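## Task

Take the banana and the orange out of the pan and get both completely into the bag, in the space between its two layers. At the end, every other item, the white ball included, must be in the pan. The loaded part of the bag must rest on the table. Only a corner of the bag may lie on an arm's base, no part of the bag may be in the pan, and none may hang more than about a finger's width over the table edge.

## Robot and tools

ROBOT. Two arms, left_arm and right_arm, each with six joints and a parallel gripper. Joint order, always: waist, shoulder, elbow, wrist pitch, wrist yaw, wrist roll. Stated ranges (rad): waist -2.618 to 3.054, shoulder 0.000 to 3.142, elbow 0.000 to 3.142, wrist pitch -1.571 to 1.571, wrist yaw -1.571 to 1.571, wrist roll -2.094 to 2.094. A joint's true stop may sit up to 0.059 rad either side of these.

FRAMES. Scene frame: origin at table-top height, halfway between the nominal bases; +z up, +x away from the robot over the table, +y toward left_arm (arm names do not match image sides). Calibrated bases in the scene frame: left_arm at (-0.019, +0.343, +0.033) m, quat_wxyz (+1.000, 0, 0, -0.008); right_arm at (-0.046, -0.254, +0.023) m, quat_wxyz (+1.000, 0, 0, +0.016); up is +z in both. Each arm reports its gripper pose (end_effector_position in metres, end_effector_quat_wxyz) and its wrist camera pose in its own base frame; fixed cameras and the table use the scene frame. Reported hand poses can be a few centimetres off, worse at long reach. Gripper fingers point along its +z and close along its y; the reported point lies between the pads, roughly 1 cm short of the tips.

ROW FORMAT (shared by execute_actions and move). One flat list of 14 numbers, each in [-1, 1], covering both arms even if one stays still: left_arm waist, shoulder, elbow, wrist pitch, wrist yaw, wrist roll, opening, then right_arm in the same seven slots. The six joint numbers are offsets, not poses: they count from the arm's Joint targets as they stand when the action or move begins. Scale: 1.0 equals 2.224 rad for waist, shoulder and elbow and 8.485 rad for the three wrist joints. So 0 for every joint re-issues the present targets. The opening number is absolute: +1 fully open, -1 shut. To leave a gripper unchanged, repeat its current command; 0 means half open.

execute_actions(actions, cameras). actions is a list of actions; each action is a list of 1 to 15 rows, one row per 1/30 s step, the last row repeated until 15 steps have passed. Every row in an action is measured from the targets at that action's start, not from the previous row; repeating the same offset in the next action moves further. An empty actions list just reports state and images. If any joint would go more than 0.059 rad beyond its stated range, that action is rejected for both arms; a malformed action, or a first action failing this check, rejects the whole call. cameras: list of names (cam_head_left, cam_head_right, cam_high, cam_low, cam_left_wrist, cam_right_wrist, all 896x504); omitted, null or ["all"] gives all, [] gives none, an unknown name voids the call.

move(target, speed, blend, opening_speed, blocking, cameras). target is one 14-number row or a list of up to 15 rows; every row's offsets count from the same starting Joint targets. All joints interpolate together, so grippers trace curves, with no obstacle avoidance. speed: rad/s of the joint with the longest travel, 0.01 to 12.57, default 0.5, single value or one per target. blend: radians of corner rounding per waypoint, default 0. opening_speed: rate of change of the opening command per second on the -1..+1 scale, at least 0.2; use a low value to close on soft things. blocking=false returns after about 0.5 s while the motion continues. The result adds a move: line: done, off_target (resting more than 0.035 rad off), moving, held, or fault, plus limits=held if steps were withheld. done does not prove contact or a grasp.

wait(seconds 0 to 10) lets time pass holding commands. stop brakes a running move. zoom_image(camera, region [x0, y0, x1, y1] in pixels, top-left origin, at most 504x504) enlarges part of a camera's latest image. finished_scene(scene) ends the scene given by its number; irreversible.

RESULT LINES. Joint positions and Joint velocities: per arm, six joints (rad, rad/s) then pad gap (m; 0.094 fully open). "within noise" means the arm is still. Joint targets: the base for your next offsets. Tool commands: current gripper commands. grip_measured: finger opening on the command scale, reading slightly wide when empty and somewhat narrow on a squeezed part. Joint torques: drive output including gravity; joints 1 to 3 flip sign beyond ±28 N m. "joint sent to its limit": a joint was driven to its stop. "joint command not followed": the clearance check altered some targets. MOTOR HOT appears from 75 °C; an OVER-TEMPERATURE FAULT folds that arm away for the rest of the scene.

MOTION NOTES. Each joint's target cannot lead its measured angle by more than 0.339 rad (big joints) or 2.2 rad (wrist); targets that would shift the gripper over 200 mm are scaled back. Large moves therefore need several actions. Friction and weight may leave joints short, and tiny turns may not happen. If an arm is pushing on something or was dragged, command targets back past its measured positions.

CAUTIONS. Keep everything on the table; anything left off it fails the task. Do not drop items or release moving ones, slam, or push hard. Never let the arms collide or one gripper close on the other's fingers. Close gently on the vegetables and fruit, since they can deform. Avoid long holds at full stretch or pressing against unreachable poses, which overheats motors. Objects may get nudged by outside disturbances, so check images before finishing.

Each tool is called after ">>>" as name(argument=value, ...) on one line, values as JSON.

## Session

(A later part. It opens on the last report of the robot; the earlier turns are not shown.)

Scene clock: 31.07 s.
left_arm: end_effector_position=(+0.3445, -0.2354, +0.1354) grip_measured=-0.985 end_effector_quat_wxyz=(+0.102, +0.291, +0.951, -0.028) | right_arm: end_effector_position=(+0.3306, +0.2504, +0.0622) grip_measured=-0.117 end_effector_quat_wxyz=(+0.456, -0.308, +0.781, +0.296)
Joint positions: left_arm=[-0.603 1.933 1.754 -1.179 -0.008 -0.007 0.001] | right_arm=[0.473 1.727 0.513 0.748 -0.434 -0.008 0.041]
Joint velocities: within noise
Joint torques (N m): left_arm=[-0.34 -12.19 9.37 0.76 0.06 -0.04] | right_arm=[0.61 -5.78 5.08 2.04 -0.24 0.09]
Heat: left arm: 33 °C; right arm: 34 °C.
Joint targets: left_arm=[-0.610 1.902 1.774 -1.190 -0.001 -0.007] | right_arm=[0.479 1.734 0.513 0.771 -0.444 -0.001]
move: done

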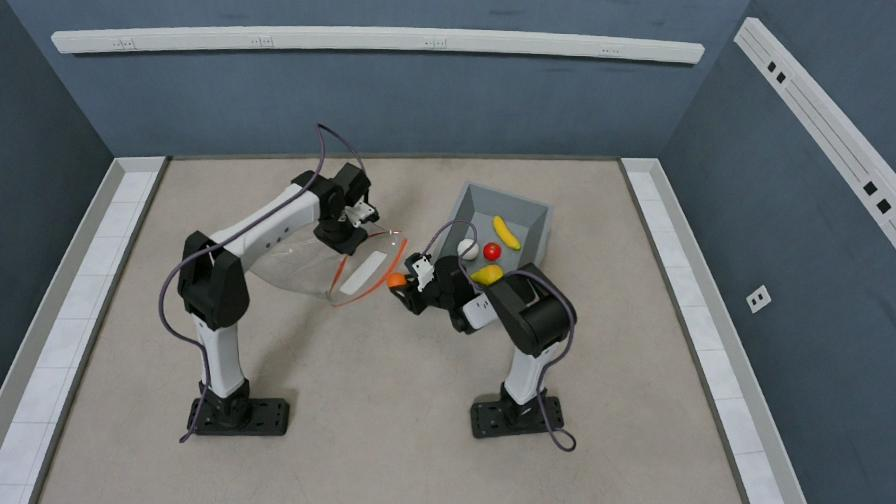

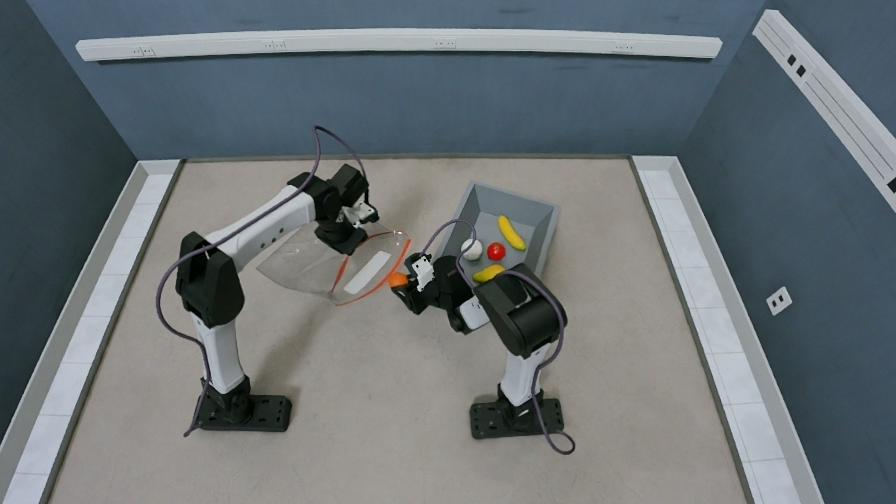

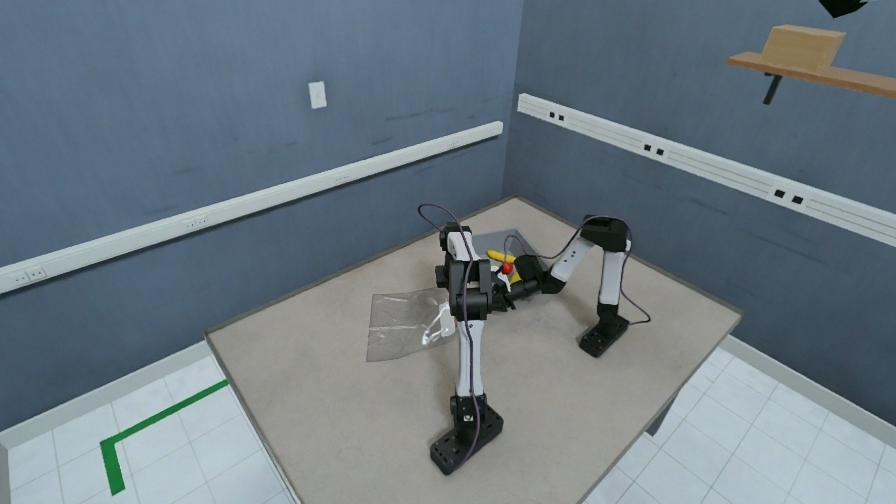

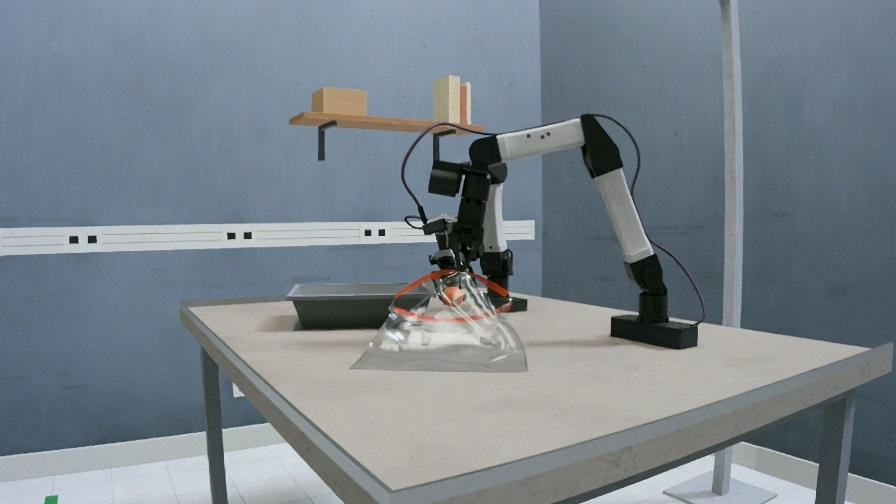

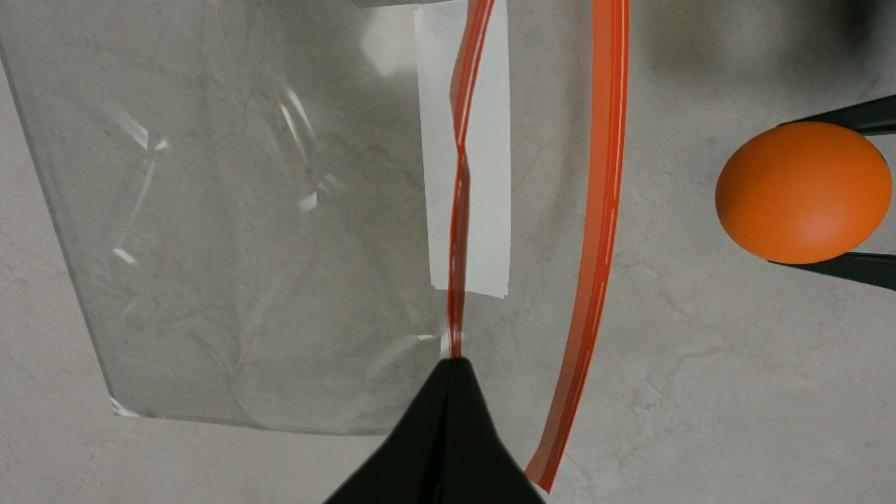

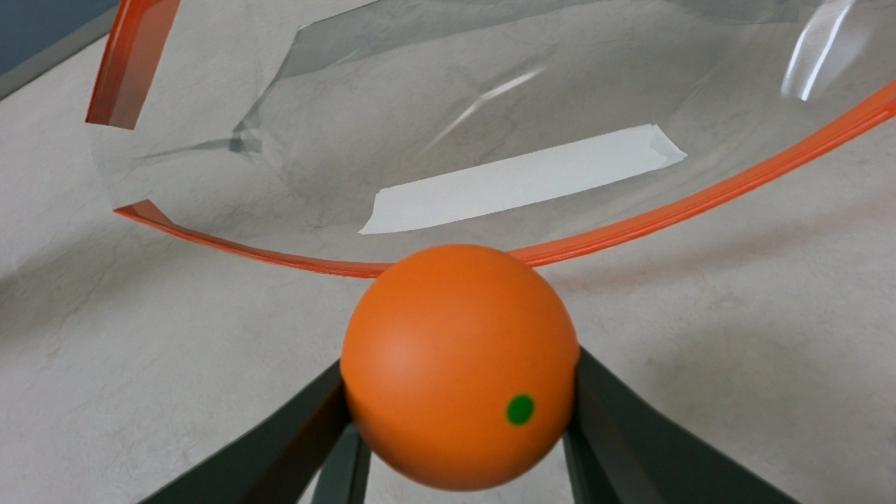

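>>> move(target=[[0,0,0,0,0,0,-1,0.0544,0.112,0.1497,-0.0099,0.014,0,-0.12],[0,0,0,0,0,0,-1,0.0868,0.213,0.322,-0.0265,0.0225,0,-0.12]], speed=0.35, blend=0.03)

>>> zoom_image(camera="cam_low", region=[320, 200, 560, 390])

Scene clock: 33.63 s.
left_arm: end_effector_position=(+0.3445, -0.2353, +0.1354) grip_measured=-0.985 end_effector_quat_wxyz=(+0.102, +0.291, +0.951, -0.028) | right_arm: end_effector_position=(+0.4121, +0.3709, +0.0532) grip_measured=-0.118 end_effector_quat_wxyz=(+0.462, -0.341, +0.769, +0.281)
Joint positions: left_arm=[-0.603 1.933 1.754 -1.179 -0.008 -0.007 0.001] | right_arm=[0.644 2.132 1.097 0.586 -0.289 -0.007 0.041]
Joint velocities: within noise
Joint torques (N m): left_arm=[-0.35 -12.21 9.39 0.76 0.06 -0.04] | right_arm=[-0.05 -10.73 5.6 1.89 -0.1 0.03]
Heat: left arm: 35 °C; right arm: 34 °C.
Joint targets: left_arm=[-0.610 1.902 1.774 -1.190 -0.001 -0.007] | right_arm=[0.644 2.130 1.094 0.592 -0.289 -0.007]
move: held (right_arm; a check stopped the path); path passed 1 of 2 targets; limits=held; right_arm: the elbow is farthest, 0.132 rad from its target
joint command not followed: on one or more control steps a check withheld the commanded joint targets of the right arm, and it was not sent them on those steps.
cause: the commanded joint targets, or the way to them, would bring a part of the robot too close to another arm (this arm's wrist (the part past the wrist pitch) and the left arm's fingers).

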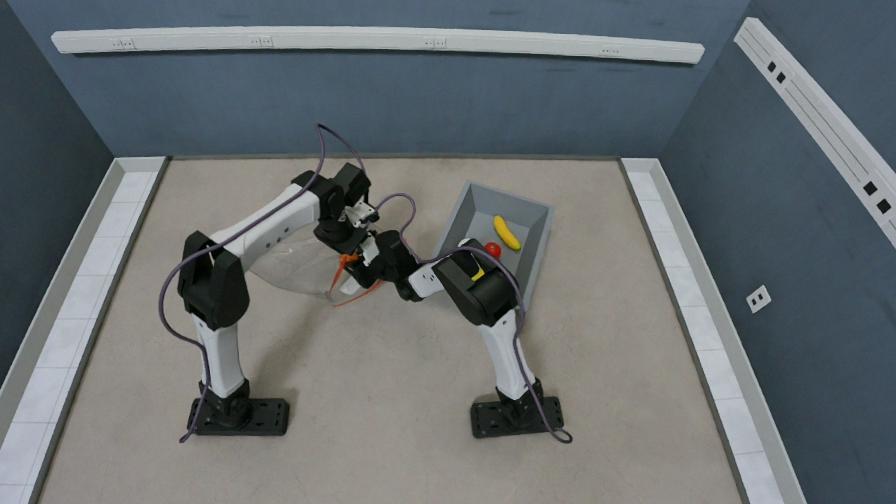

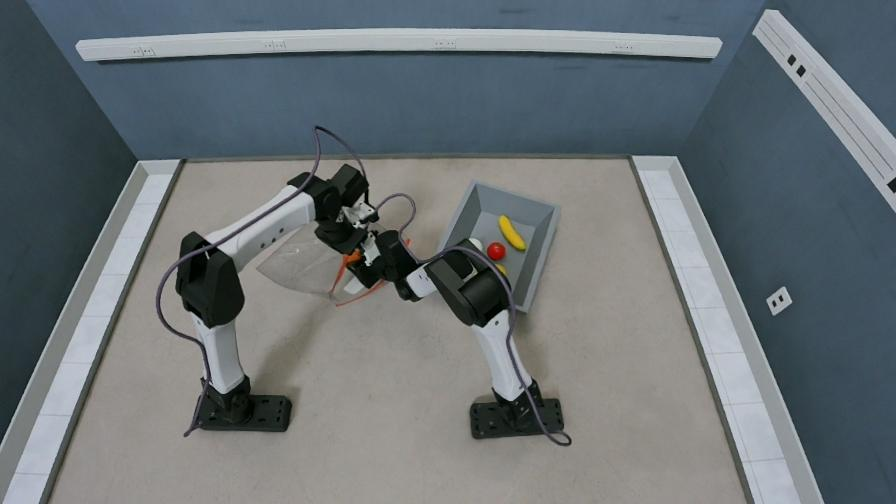

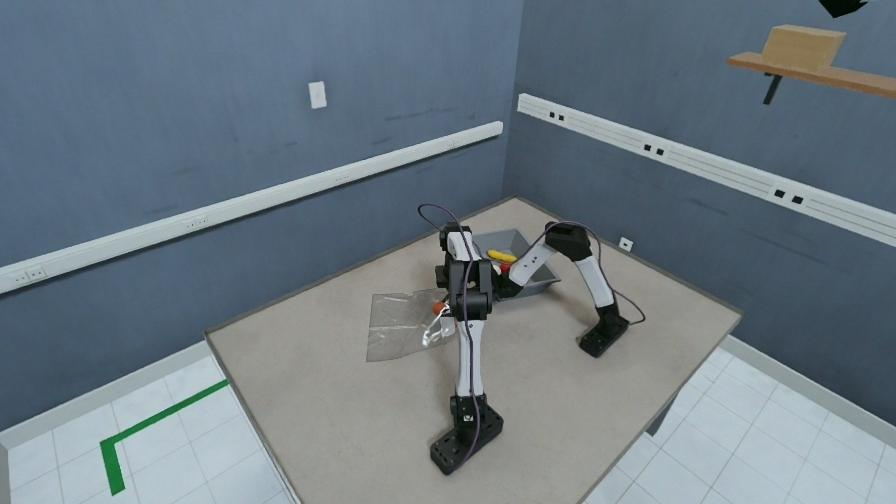

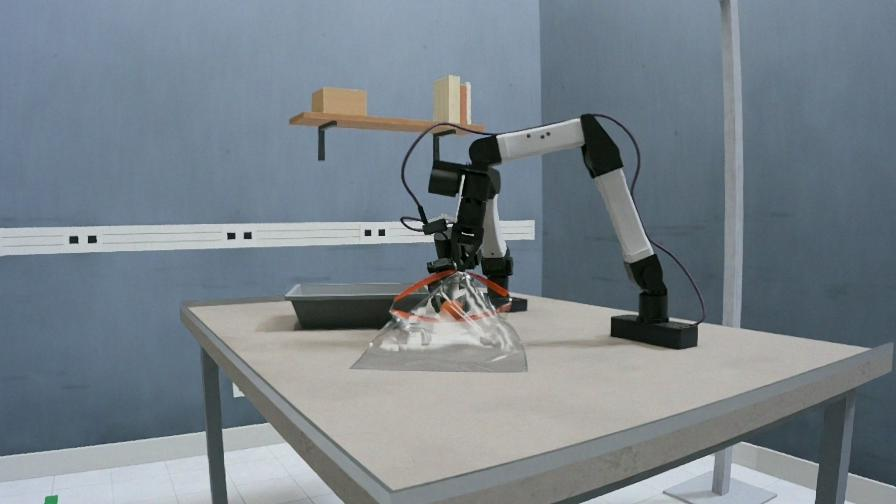

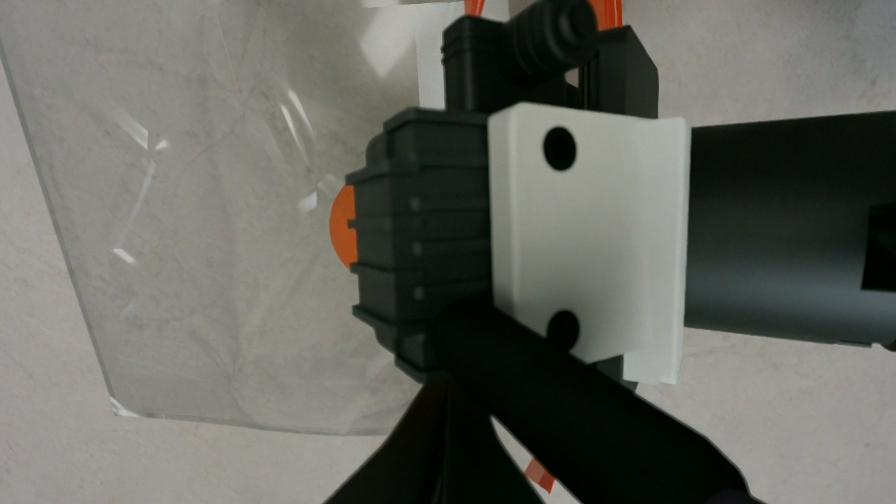

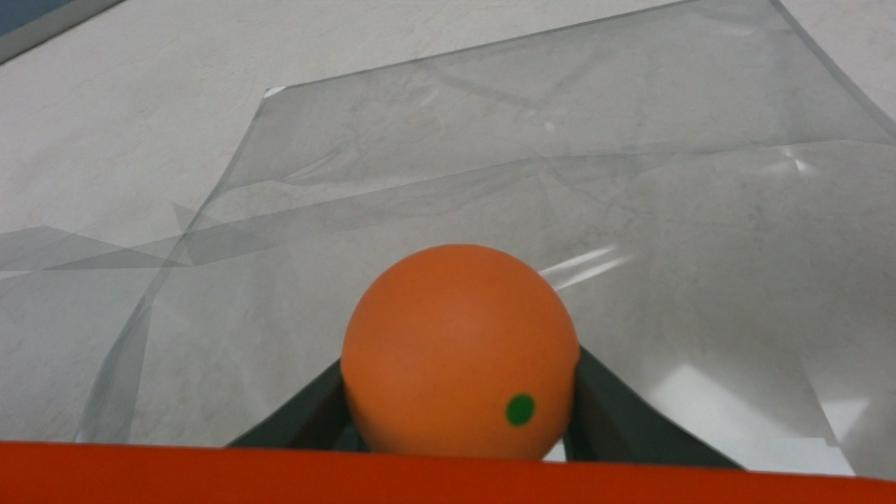

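Scaled by 2.100 from the camera's 896x504 image, which has a finer 1280x720 frame.

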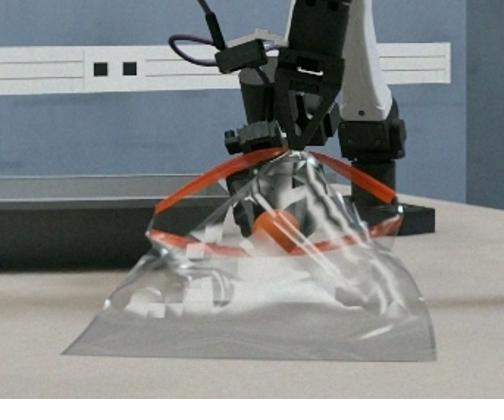

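>>> move(target=[[0,0,0,0,0,0,-1,0,0.04,0,0.0105,0,0,-0.12],[0,0,0,0,0,0,-1,0.0126,0.0832,0.0562,0.0064,0.0042,0,-0.12]], speed=0.3)

Scene clock: 39.10 s.
left_arm: end_effector_position=(+0.3423, -0.2339, +0.1348) grip_measured=-0.985 end_effector_quat_wxyz=(+0.097, +0.292, +0.951, -0.027) | right_arm: end_effector_position=(+0.4251, +0.3883, +0.0107) grip_measured=-0.117 end_effector_quat_wxyz=(+0.458, -0.342, +0.774, +0.272)
Joint positions: left_arm=[-0.603 1.933 1.754 -1.19 -0.008 -0.007 0.001] | right_arm=[0.664 2.3 1.194 0.642 -0.26 -0.007 0.041]
Joint velocities: left_arm=[within noise] | right_arm=[-0.012 -0.007 -0.007 0.066 -0.037 0.051 0.005]
Joint torques (N m): left_arm=[-0.28 -12.15 9.35 0.87 0.07 -0.05] | right_arm=[0.81 -10.13 7.91 1.97 -0.01 0.03]
Heat: left arm: 37 °C; right arm: 35 °C.
Joint targets: left_arm=[-0.610 1.902 1.774 -1.190 -0.001 -0.007] | right_arm=[0.672 2.315 1.219 0.646 -0.253 -0.007]
move: done

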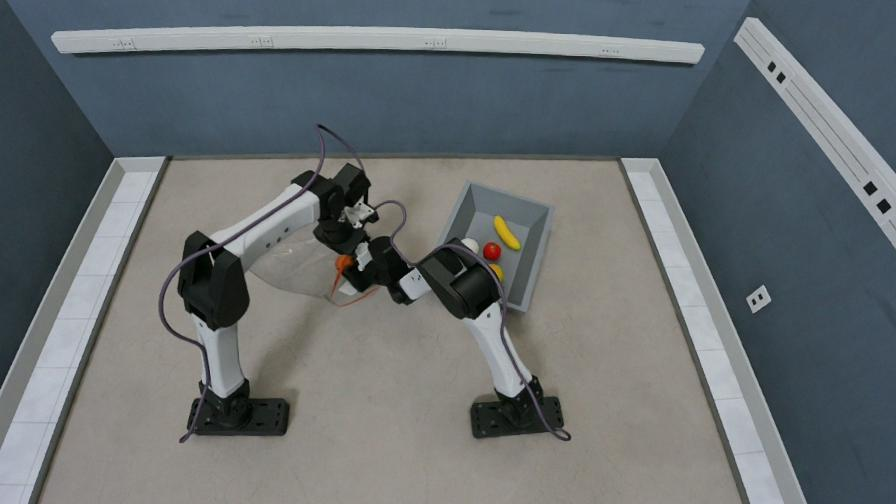

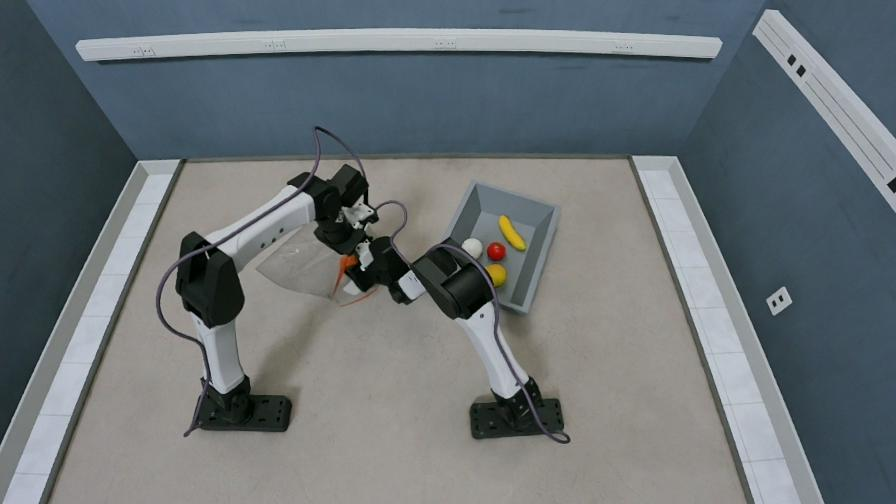

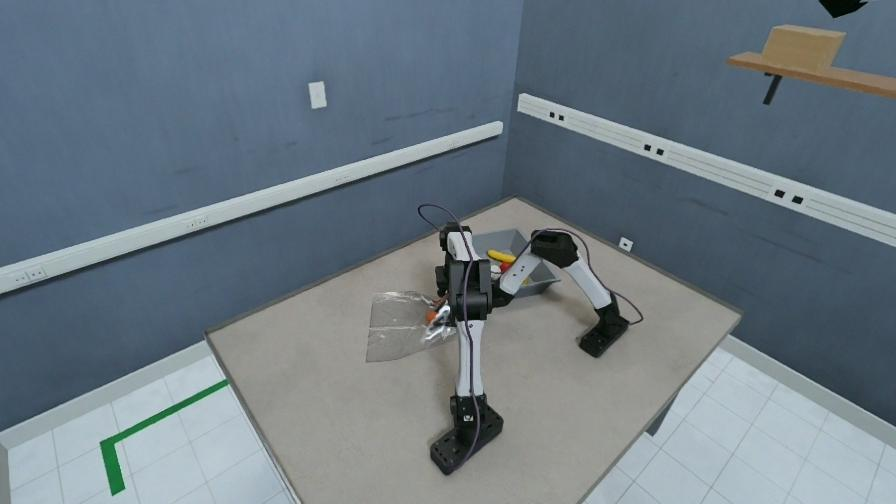

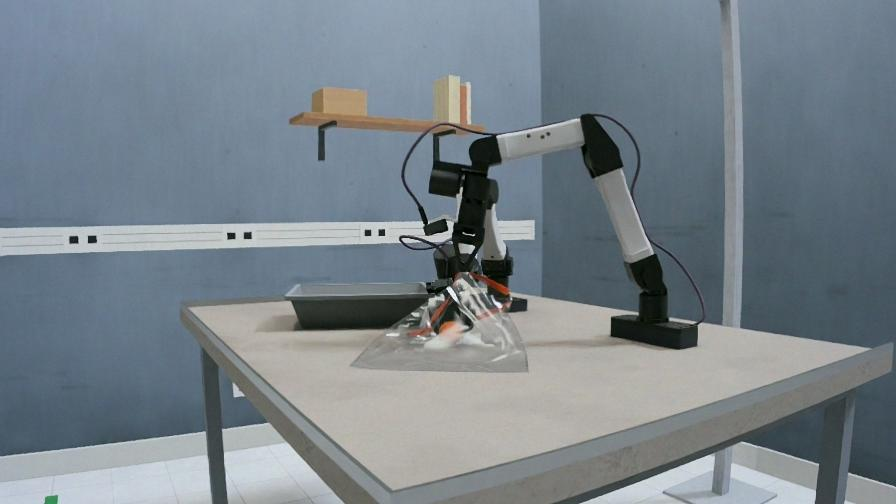

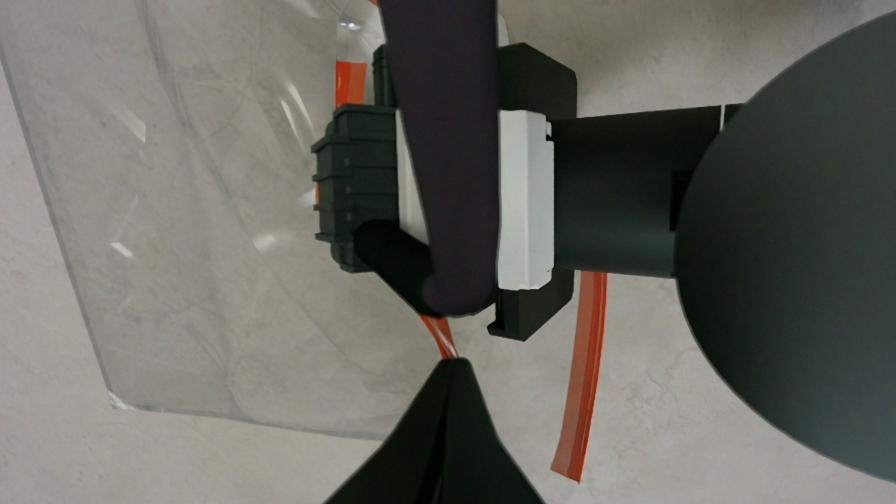

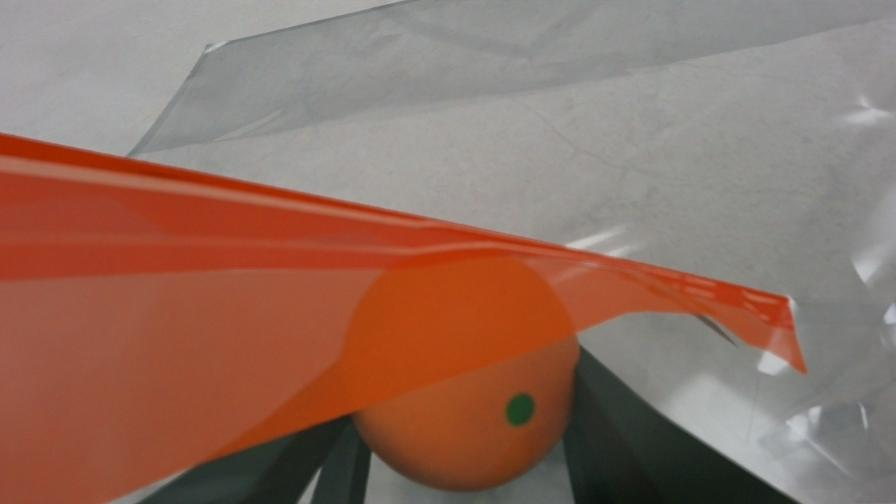

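>>> move(target=[[0,0,0,0,0,0,-1,0,0.009,0,0.002,0,0,-0.12],[0,0,0,0,0,0,-1,0,0.009,0,0.002,0,0,0.25]], speed=0.3, opening_speed=0.5, cameras=["cam_right_wrist"])

>>> move(target=[[0,0,0,0,0,0,-1,-0.032,-0.149,-0.168,0.018,-0.0325,0,0.25],[0,0,0,0,0,0,-1,-0.0868,-0.27,-0.3175,0.0147,-0.0225,0,0.25]], speed=0.4, blend=0.03)

Scene clock: 41.30 s.
left_arm: end_effector_position=(+0.3423, -0.2339, +0.1348) grip_measured=-0.985 end_effector_quat_wxyz=(+0.097, +0.292, +0.951, -0.027) | right_arm: end_effector_position=(+0.4253, +0.3883, +0.0035) grip_measured=+0.249 end_effector_quat_wxyz=(+0.456, -0.342, +0.776, +0.272)
Joint positions: left_arm=[-0.603 1.933 1.754 -1.19 -0.008 -0.007 0.001] | right_arm=[0.664 2.32 1.197 0.654 -0.259 -0.007 0.059]
Joint velocities: within noise
Joint torques (N m): left_arm=[-0.34 -12.14 9.35 0.86 0.07 -0.06] | right_arm=[0.81 -10.13 7.57 1.93 -0.04 0.03]
Heat: left arm: 37 °C; right arm: 36 °C.
Joint targets: left_arm=[-0.610 1.902 1.774 -1.190 -0.001 -0.007] | right_arm=[0.672 2.335 1.219 0.663 -0.253 -0.007]
move: done
Images, in order (width x height): cam_right_wrist 896x504.

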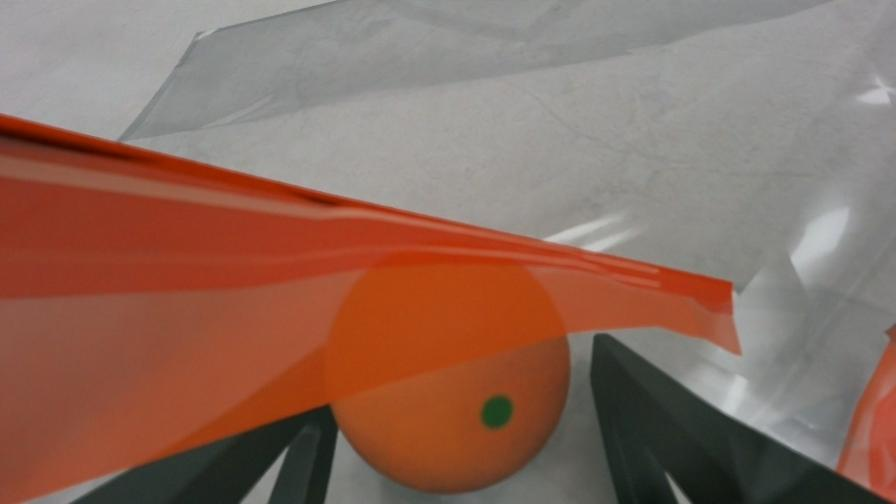

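Scene clock: 43.60 s.
left_arm: end_effector_position=(+0.3423, -0.2339, +0.1348) grip_measured=-0.985 end_effector_quat_wxyz=(+0.097, +0.292, +0.951, -0.027) | right_arm: end_effector_position=(+0.3270, +0.2573, +0.0550) grip_measured=+0.249 end_effector_quat_wxyz=(+0.450, -0.316, +0.777, +0.307)
Joint positions: left_arm=[-0.603 1.933 1.754 -1.19 -0.008 -0.007 0.001] | right_arm=[0.485 1.768 0.516 0.783 -0.454 -0.008 0.059]
Joint velocities: within noise
Joint torques (N m): left_arm=[-0.34 -12.16 9.39 0.87 0.06 -0.05] | right_arm=[-0.58 -9.54 4.6 1.85 -0.03 0.04]
Heat: left arm: 38 °C; right arm: 37 °C.
Joint targets: left_arm=[-0.610 1.902 1.774 -1.190 -0.001 -0.007] | right_arm=[0.478 1.734 0.513 0.788 -0.444 -0.007]
move: done

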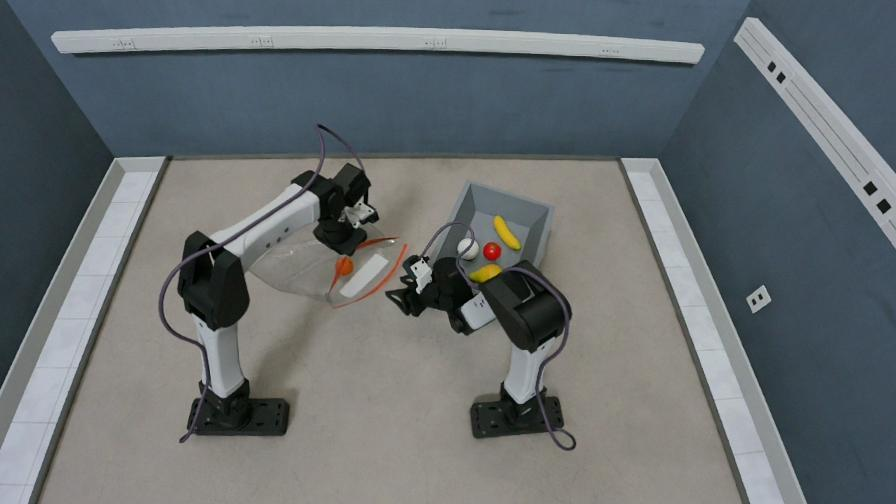

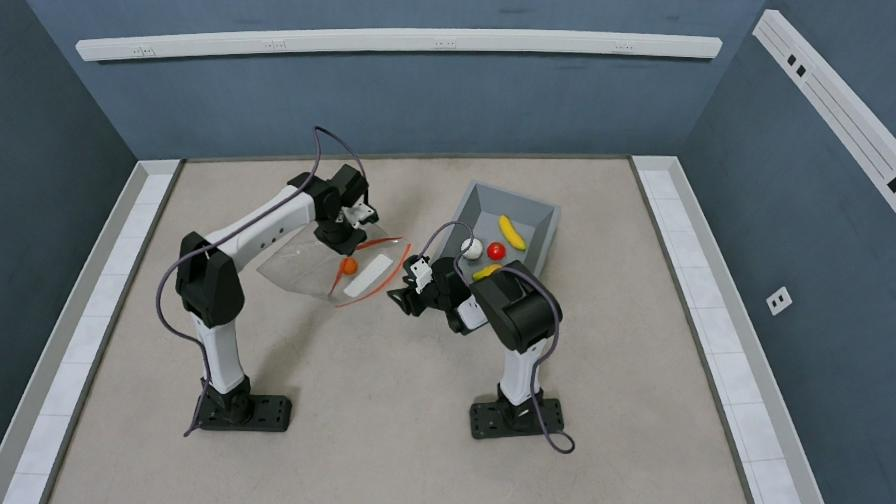

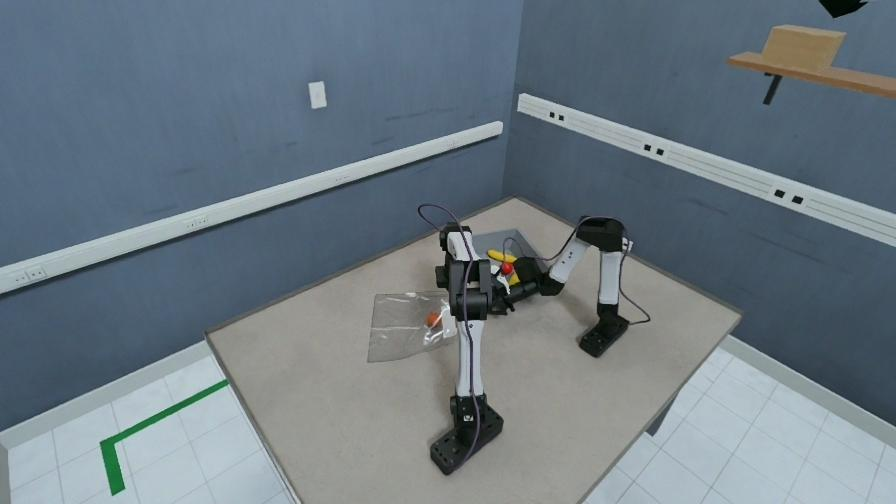

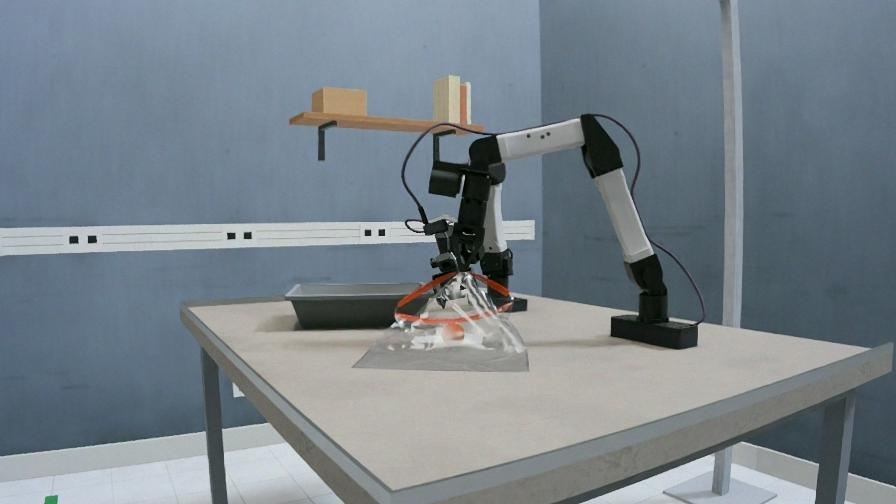

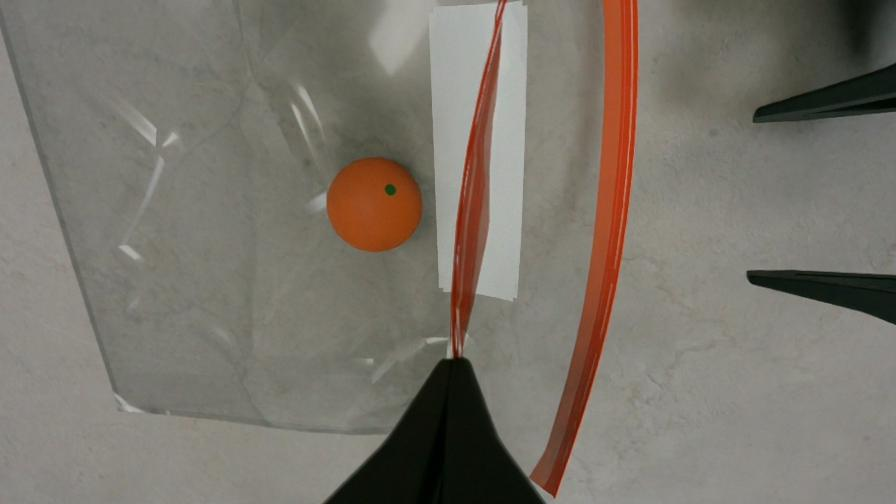

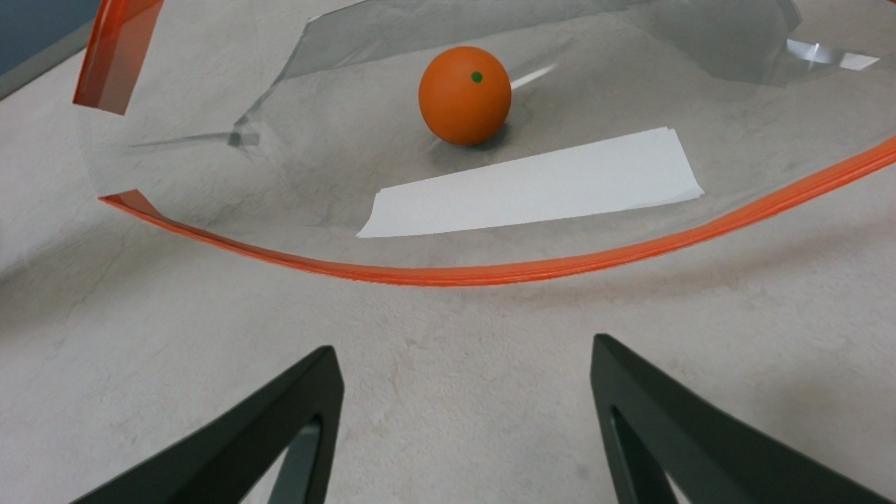

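>>> move(target=[[0,0,0,0,0,0,-1,0,-0.144,0.084,-0.062,0,0,0.3],[0,0,0,0,0,0,-1,-0.17,-0.083,0.407,-0.169,0.012,-0.047,0.3],[0,0,0,0,0,0,-1,-0.371,0.164,0.506,-0.163,0,-0.0758,0.3]], speed=0.9, blend=0.1, cameras=["cam_right_wrist"])

Scene clock: 47.57 s.
left_arm: end_effector_position=(+0.3423, -0.2339, +0.1348) grip_measured=-0.985 end_effector_quat_wxyz=(+0.097, +0.292, +0.951, -0.027) | right_arm: end_effector_position=(+0.4967, -0.1062, +0.0749) grip_measured=+0.299 end_effector_quat_wxyz=(+0.301, -0.186, +0.932, +0.074)
Joint positions: left_arm=[-0.603 1.933 1.754 -1.19 -0.008 -0.007 0.001] | right_arm=[-0.353 2.099 1.611 -0.608 -0.432 -0.641 0.061]
Joint velocities: within noise
Joint torques (N m): left_arm=[-0.32 -12.18 9.36 0.86 0.07 -0.04] | right_arm=[0.62 -11.04 9.31 1.24 -0.37 -0.05]
Heat: left arm: 39 °C; right arm: 37 °C.
Joint targets: left_arm=[-0.610 1.902 1.774 -1.190 -0.001 -0.007] | right_arm=[-0.347 2.099 1.638 -0.595 -0.444 -0.650]
move: done
Images, in order (width x height): cam_right_wrist 896x504.

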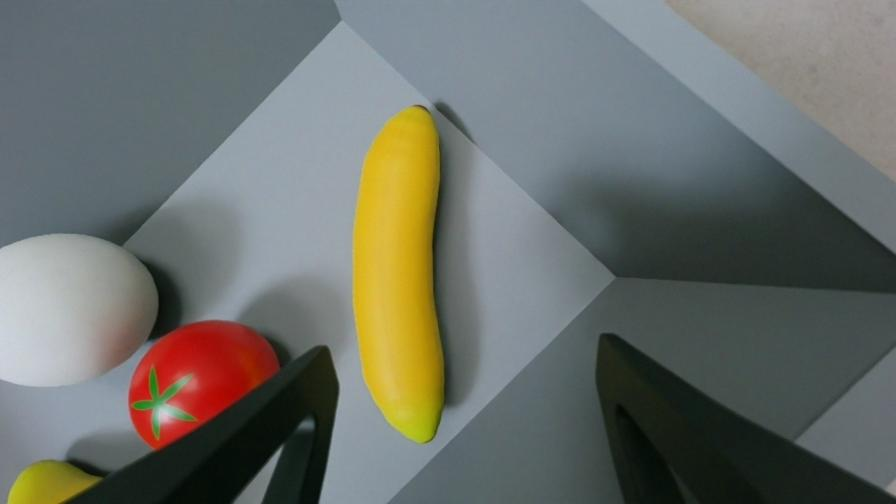

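>>> move(target=[[0,0,0,0,0,0,-1,0.02,0.0436,-0.07,0.03,0,0,0.3],[0,0,0,0,0,0,-1,0.02,0.0436,-0.07,0.03,0,0,-0.5]], speed=0.3, opening_speed=0.6, cameras=["cam_right_wrist"])

Scene clock: 51.30 s.
left_arm: end_effector_position=(+0.3423, -0.2339, +0.1348) grip_measured=-0.985 end_effector_quat_wxyz=(+0.097, +0.292, +0.951, -0.027) | right_arm: end_effector_position=(+0.5109, -0.0814, +0.0192) grip_measured=-0.497 end_effector_quat_wxyz=(+0.321, -0.220, +0.918, +0.075)
Joint positions: left_arm=[-0.603 1.933 1.754 -1.19 -0.008 -0.007 0.001] | right_arm=[-0.302 2.184 1.485 -0.352 -0.448 -0.652 0.024]
Joint velocities: within noise
Joint torques (N m): left_arm=[-0.28 -12.16 9.35 0.87 0.06 -0.05] | right_arm=[0.05 -10.29 6.09 1.29 -0.22 0.07]
Heat: left arm: 40 °C; right arm: 37 °C.
Joint targets: left_arm=[-0.610 1.902 1.774 -1.190 -0.001 -0.007] | right_arm=[-0.302 2.196 1.482 -0.341 -0.444 -0.650]
move: done
Images, in order (width x height): cam_right_wrist 896x504.

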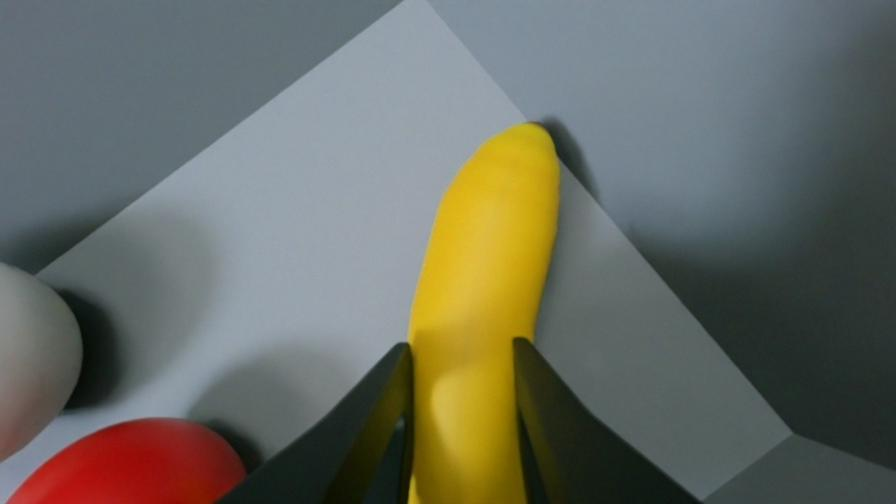

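>>> move(target=[[0,0,0,0,0,0,-1,0,0,0,0,0,0,0.1],[0,0,0,0,0,0,-1,0,0.011,-0.008,0.003,0,0,0.1],[0,0,0,0,0,0,-1,0,0.011,-0.008,0.003,0,0,-0.6]], speed=0.3, opening_speed=0.6, cameras=["cam_right_wrist"])

Scene clock: 54.80 s.
left_arm: end_effector_position=(+0.3423, -0.2339, +0.1348) grip_measured=-0.985 end_effector_quat_wxyz=(+0.097, +0.292, +0.951, -0.027) | right_arm: end_effector_position=(+0.5087, -0.0808, +0.0063) grip_measured=-0.448 end_effector_quat_wxyz=(+0.316, -0.219, +0.920, +0.078)
Joint positions: left_arm=[-0.603 1.933 1.754 -1.19 -0.008 -0.007 0.001] | right_arm=[-0.302 2.205 1.47 -0.328 -0.448 -0.652 0.026]
Joint velocities: within noise
Joint torques (N m): left_arm=[-0.35 -12.16 9.36 0.87 0.08 -0.04] | right_arm=[0.05 -10 5.81 1.29 -0.22 0.07]
Heat: left arm: 41 °C; right arm: 38 °C.
Joint targets: left_arm=[-0.610 1.902 1.774 -1.190 -0.001 -0.007] | right_arm=[-0.302 2.221 1.465 -0.315 -0.444 -0.650]
move: done
Images, in order (width x height): cam_right_wrist 896x504.

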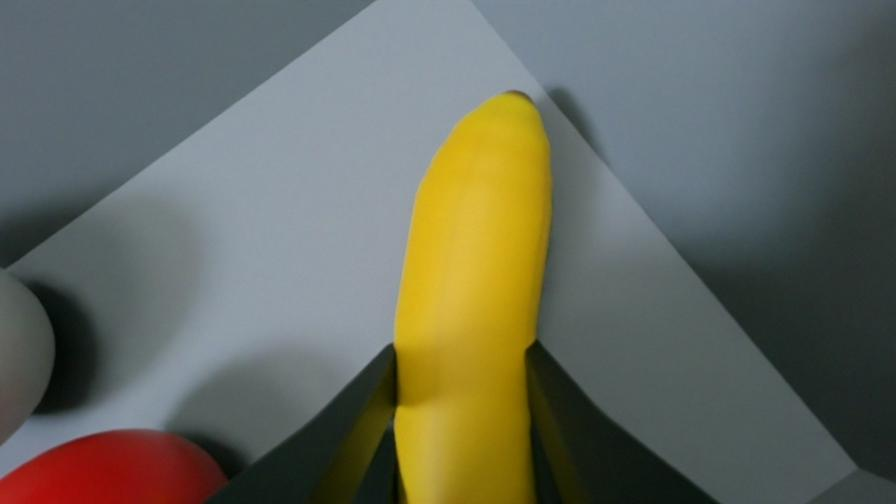

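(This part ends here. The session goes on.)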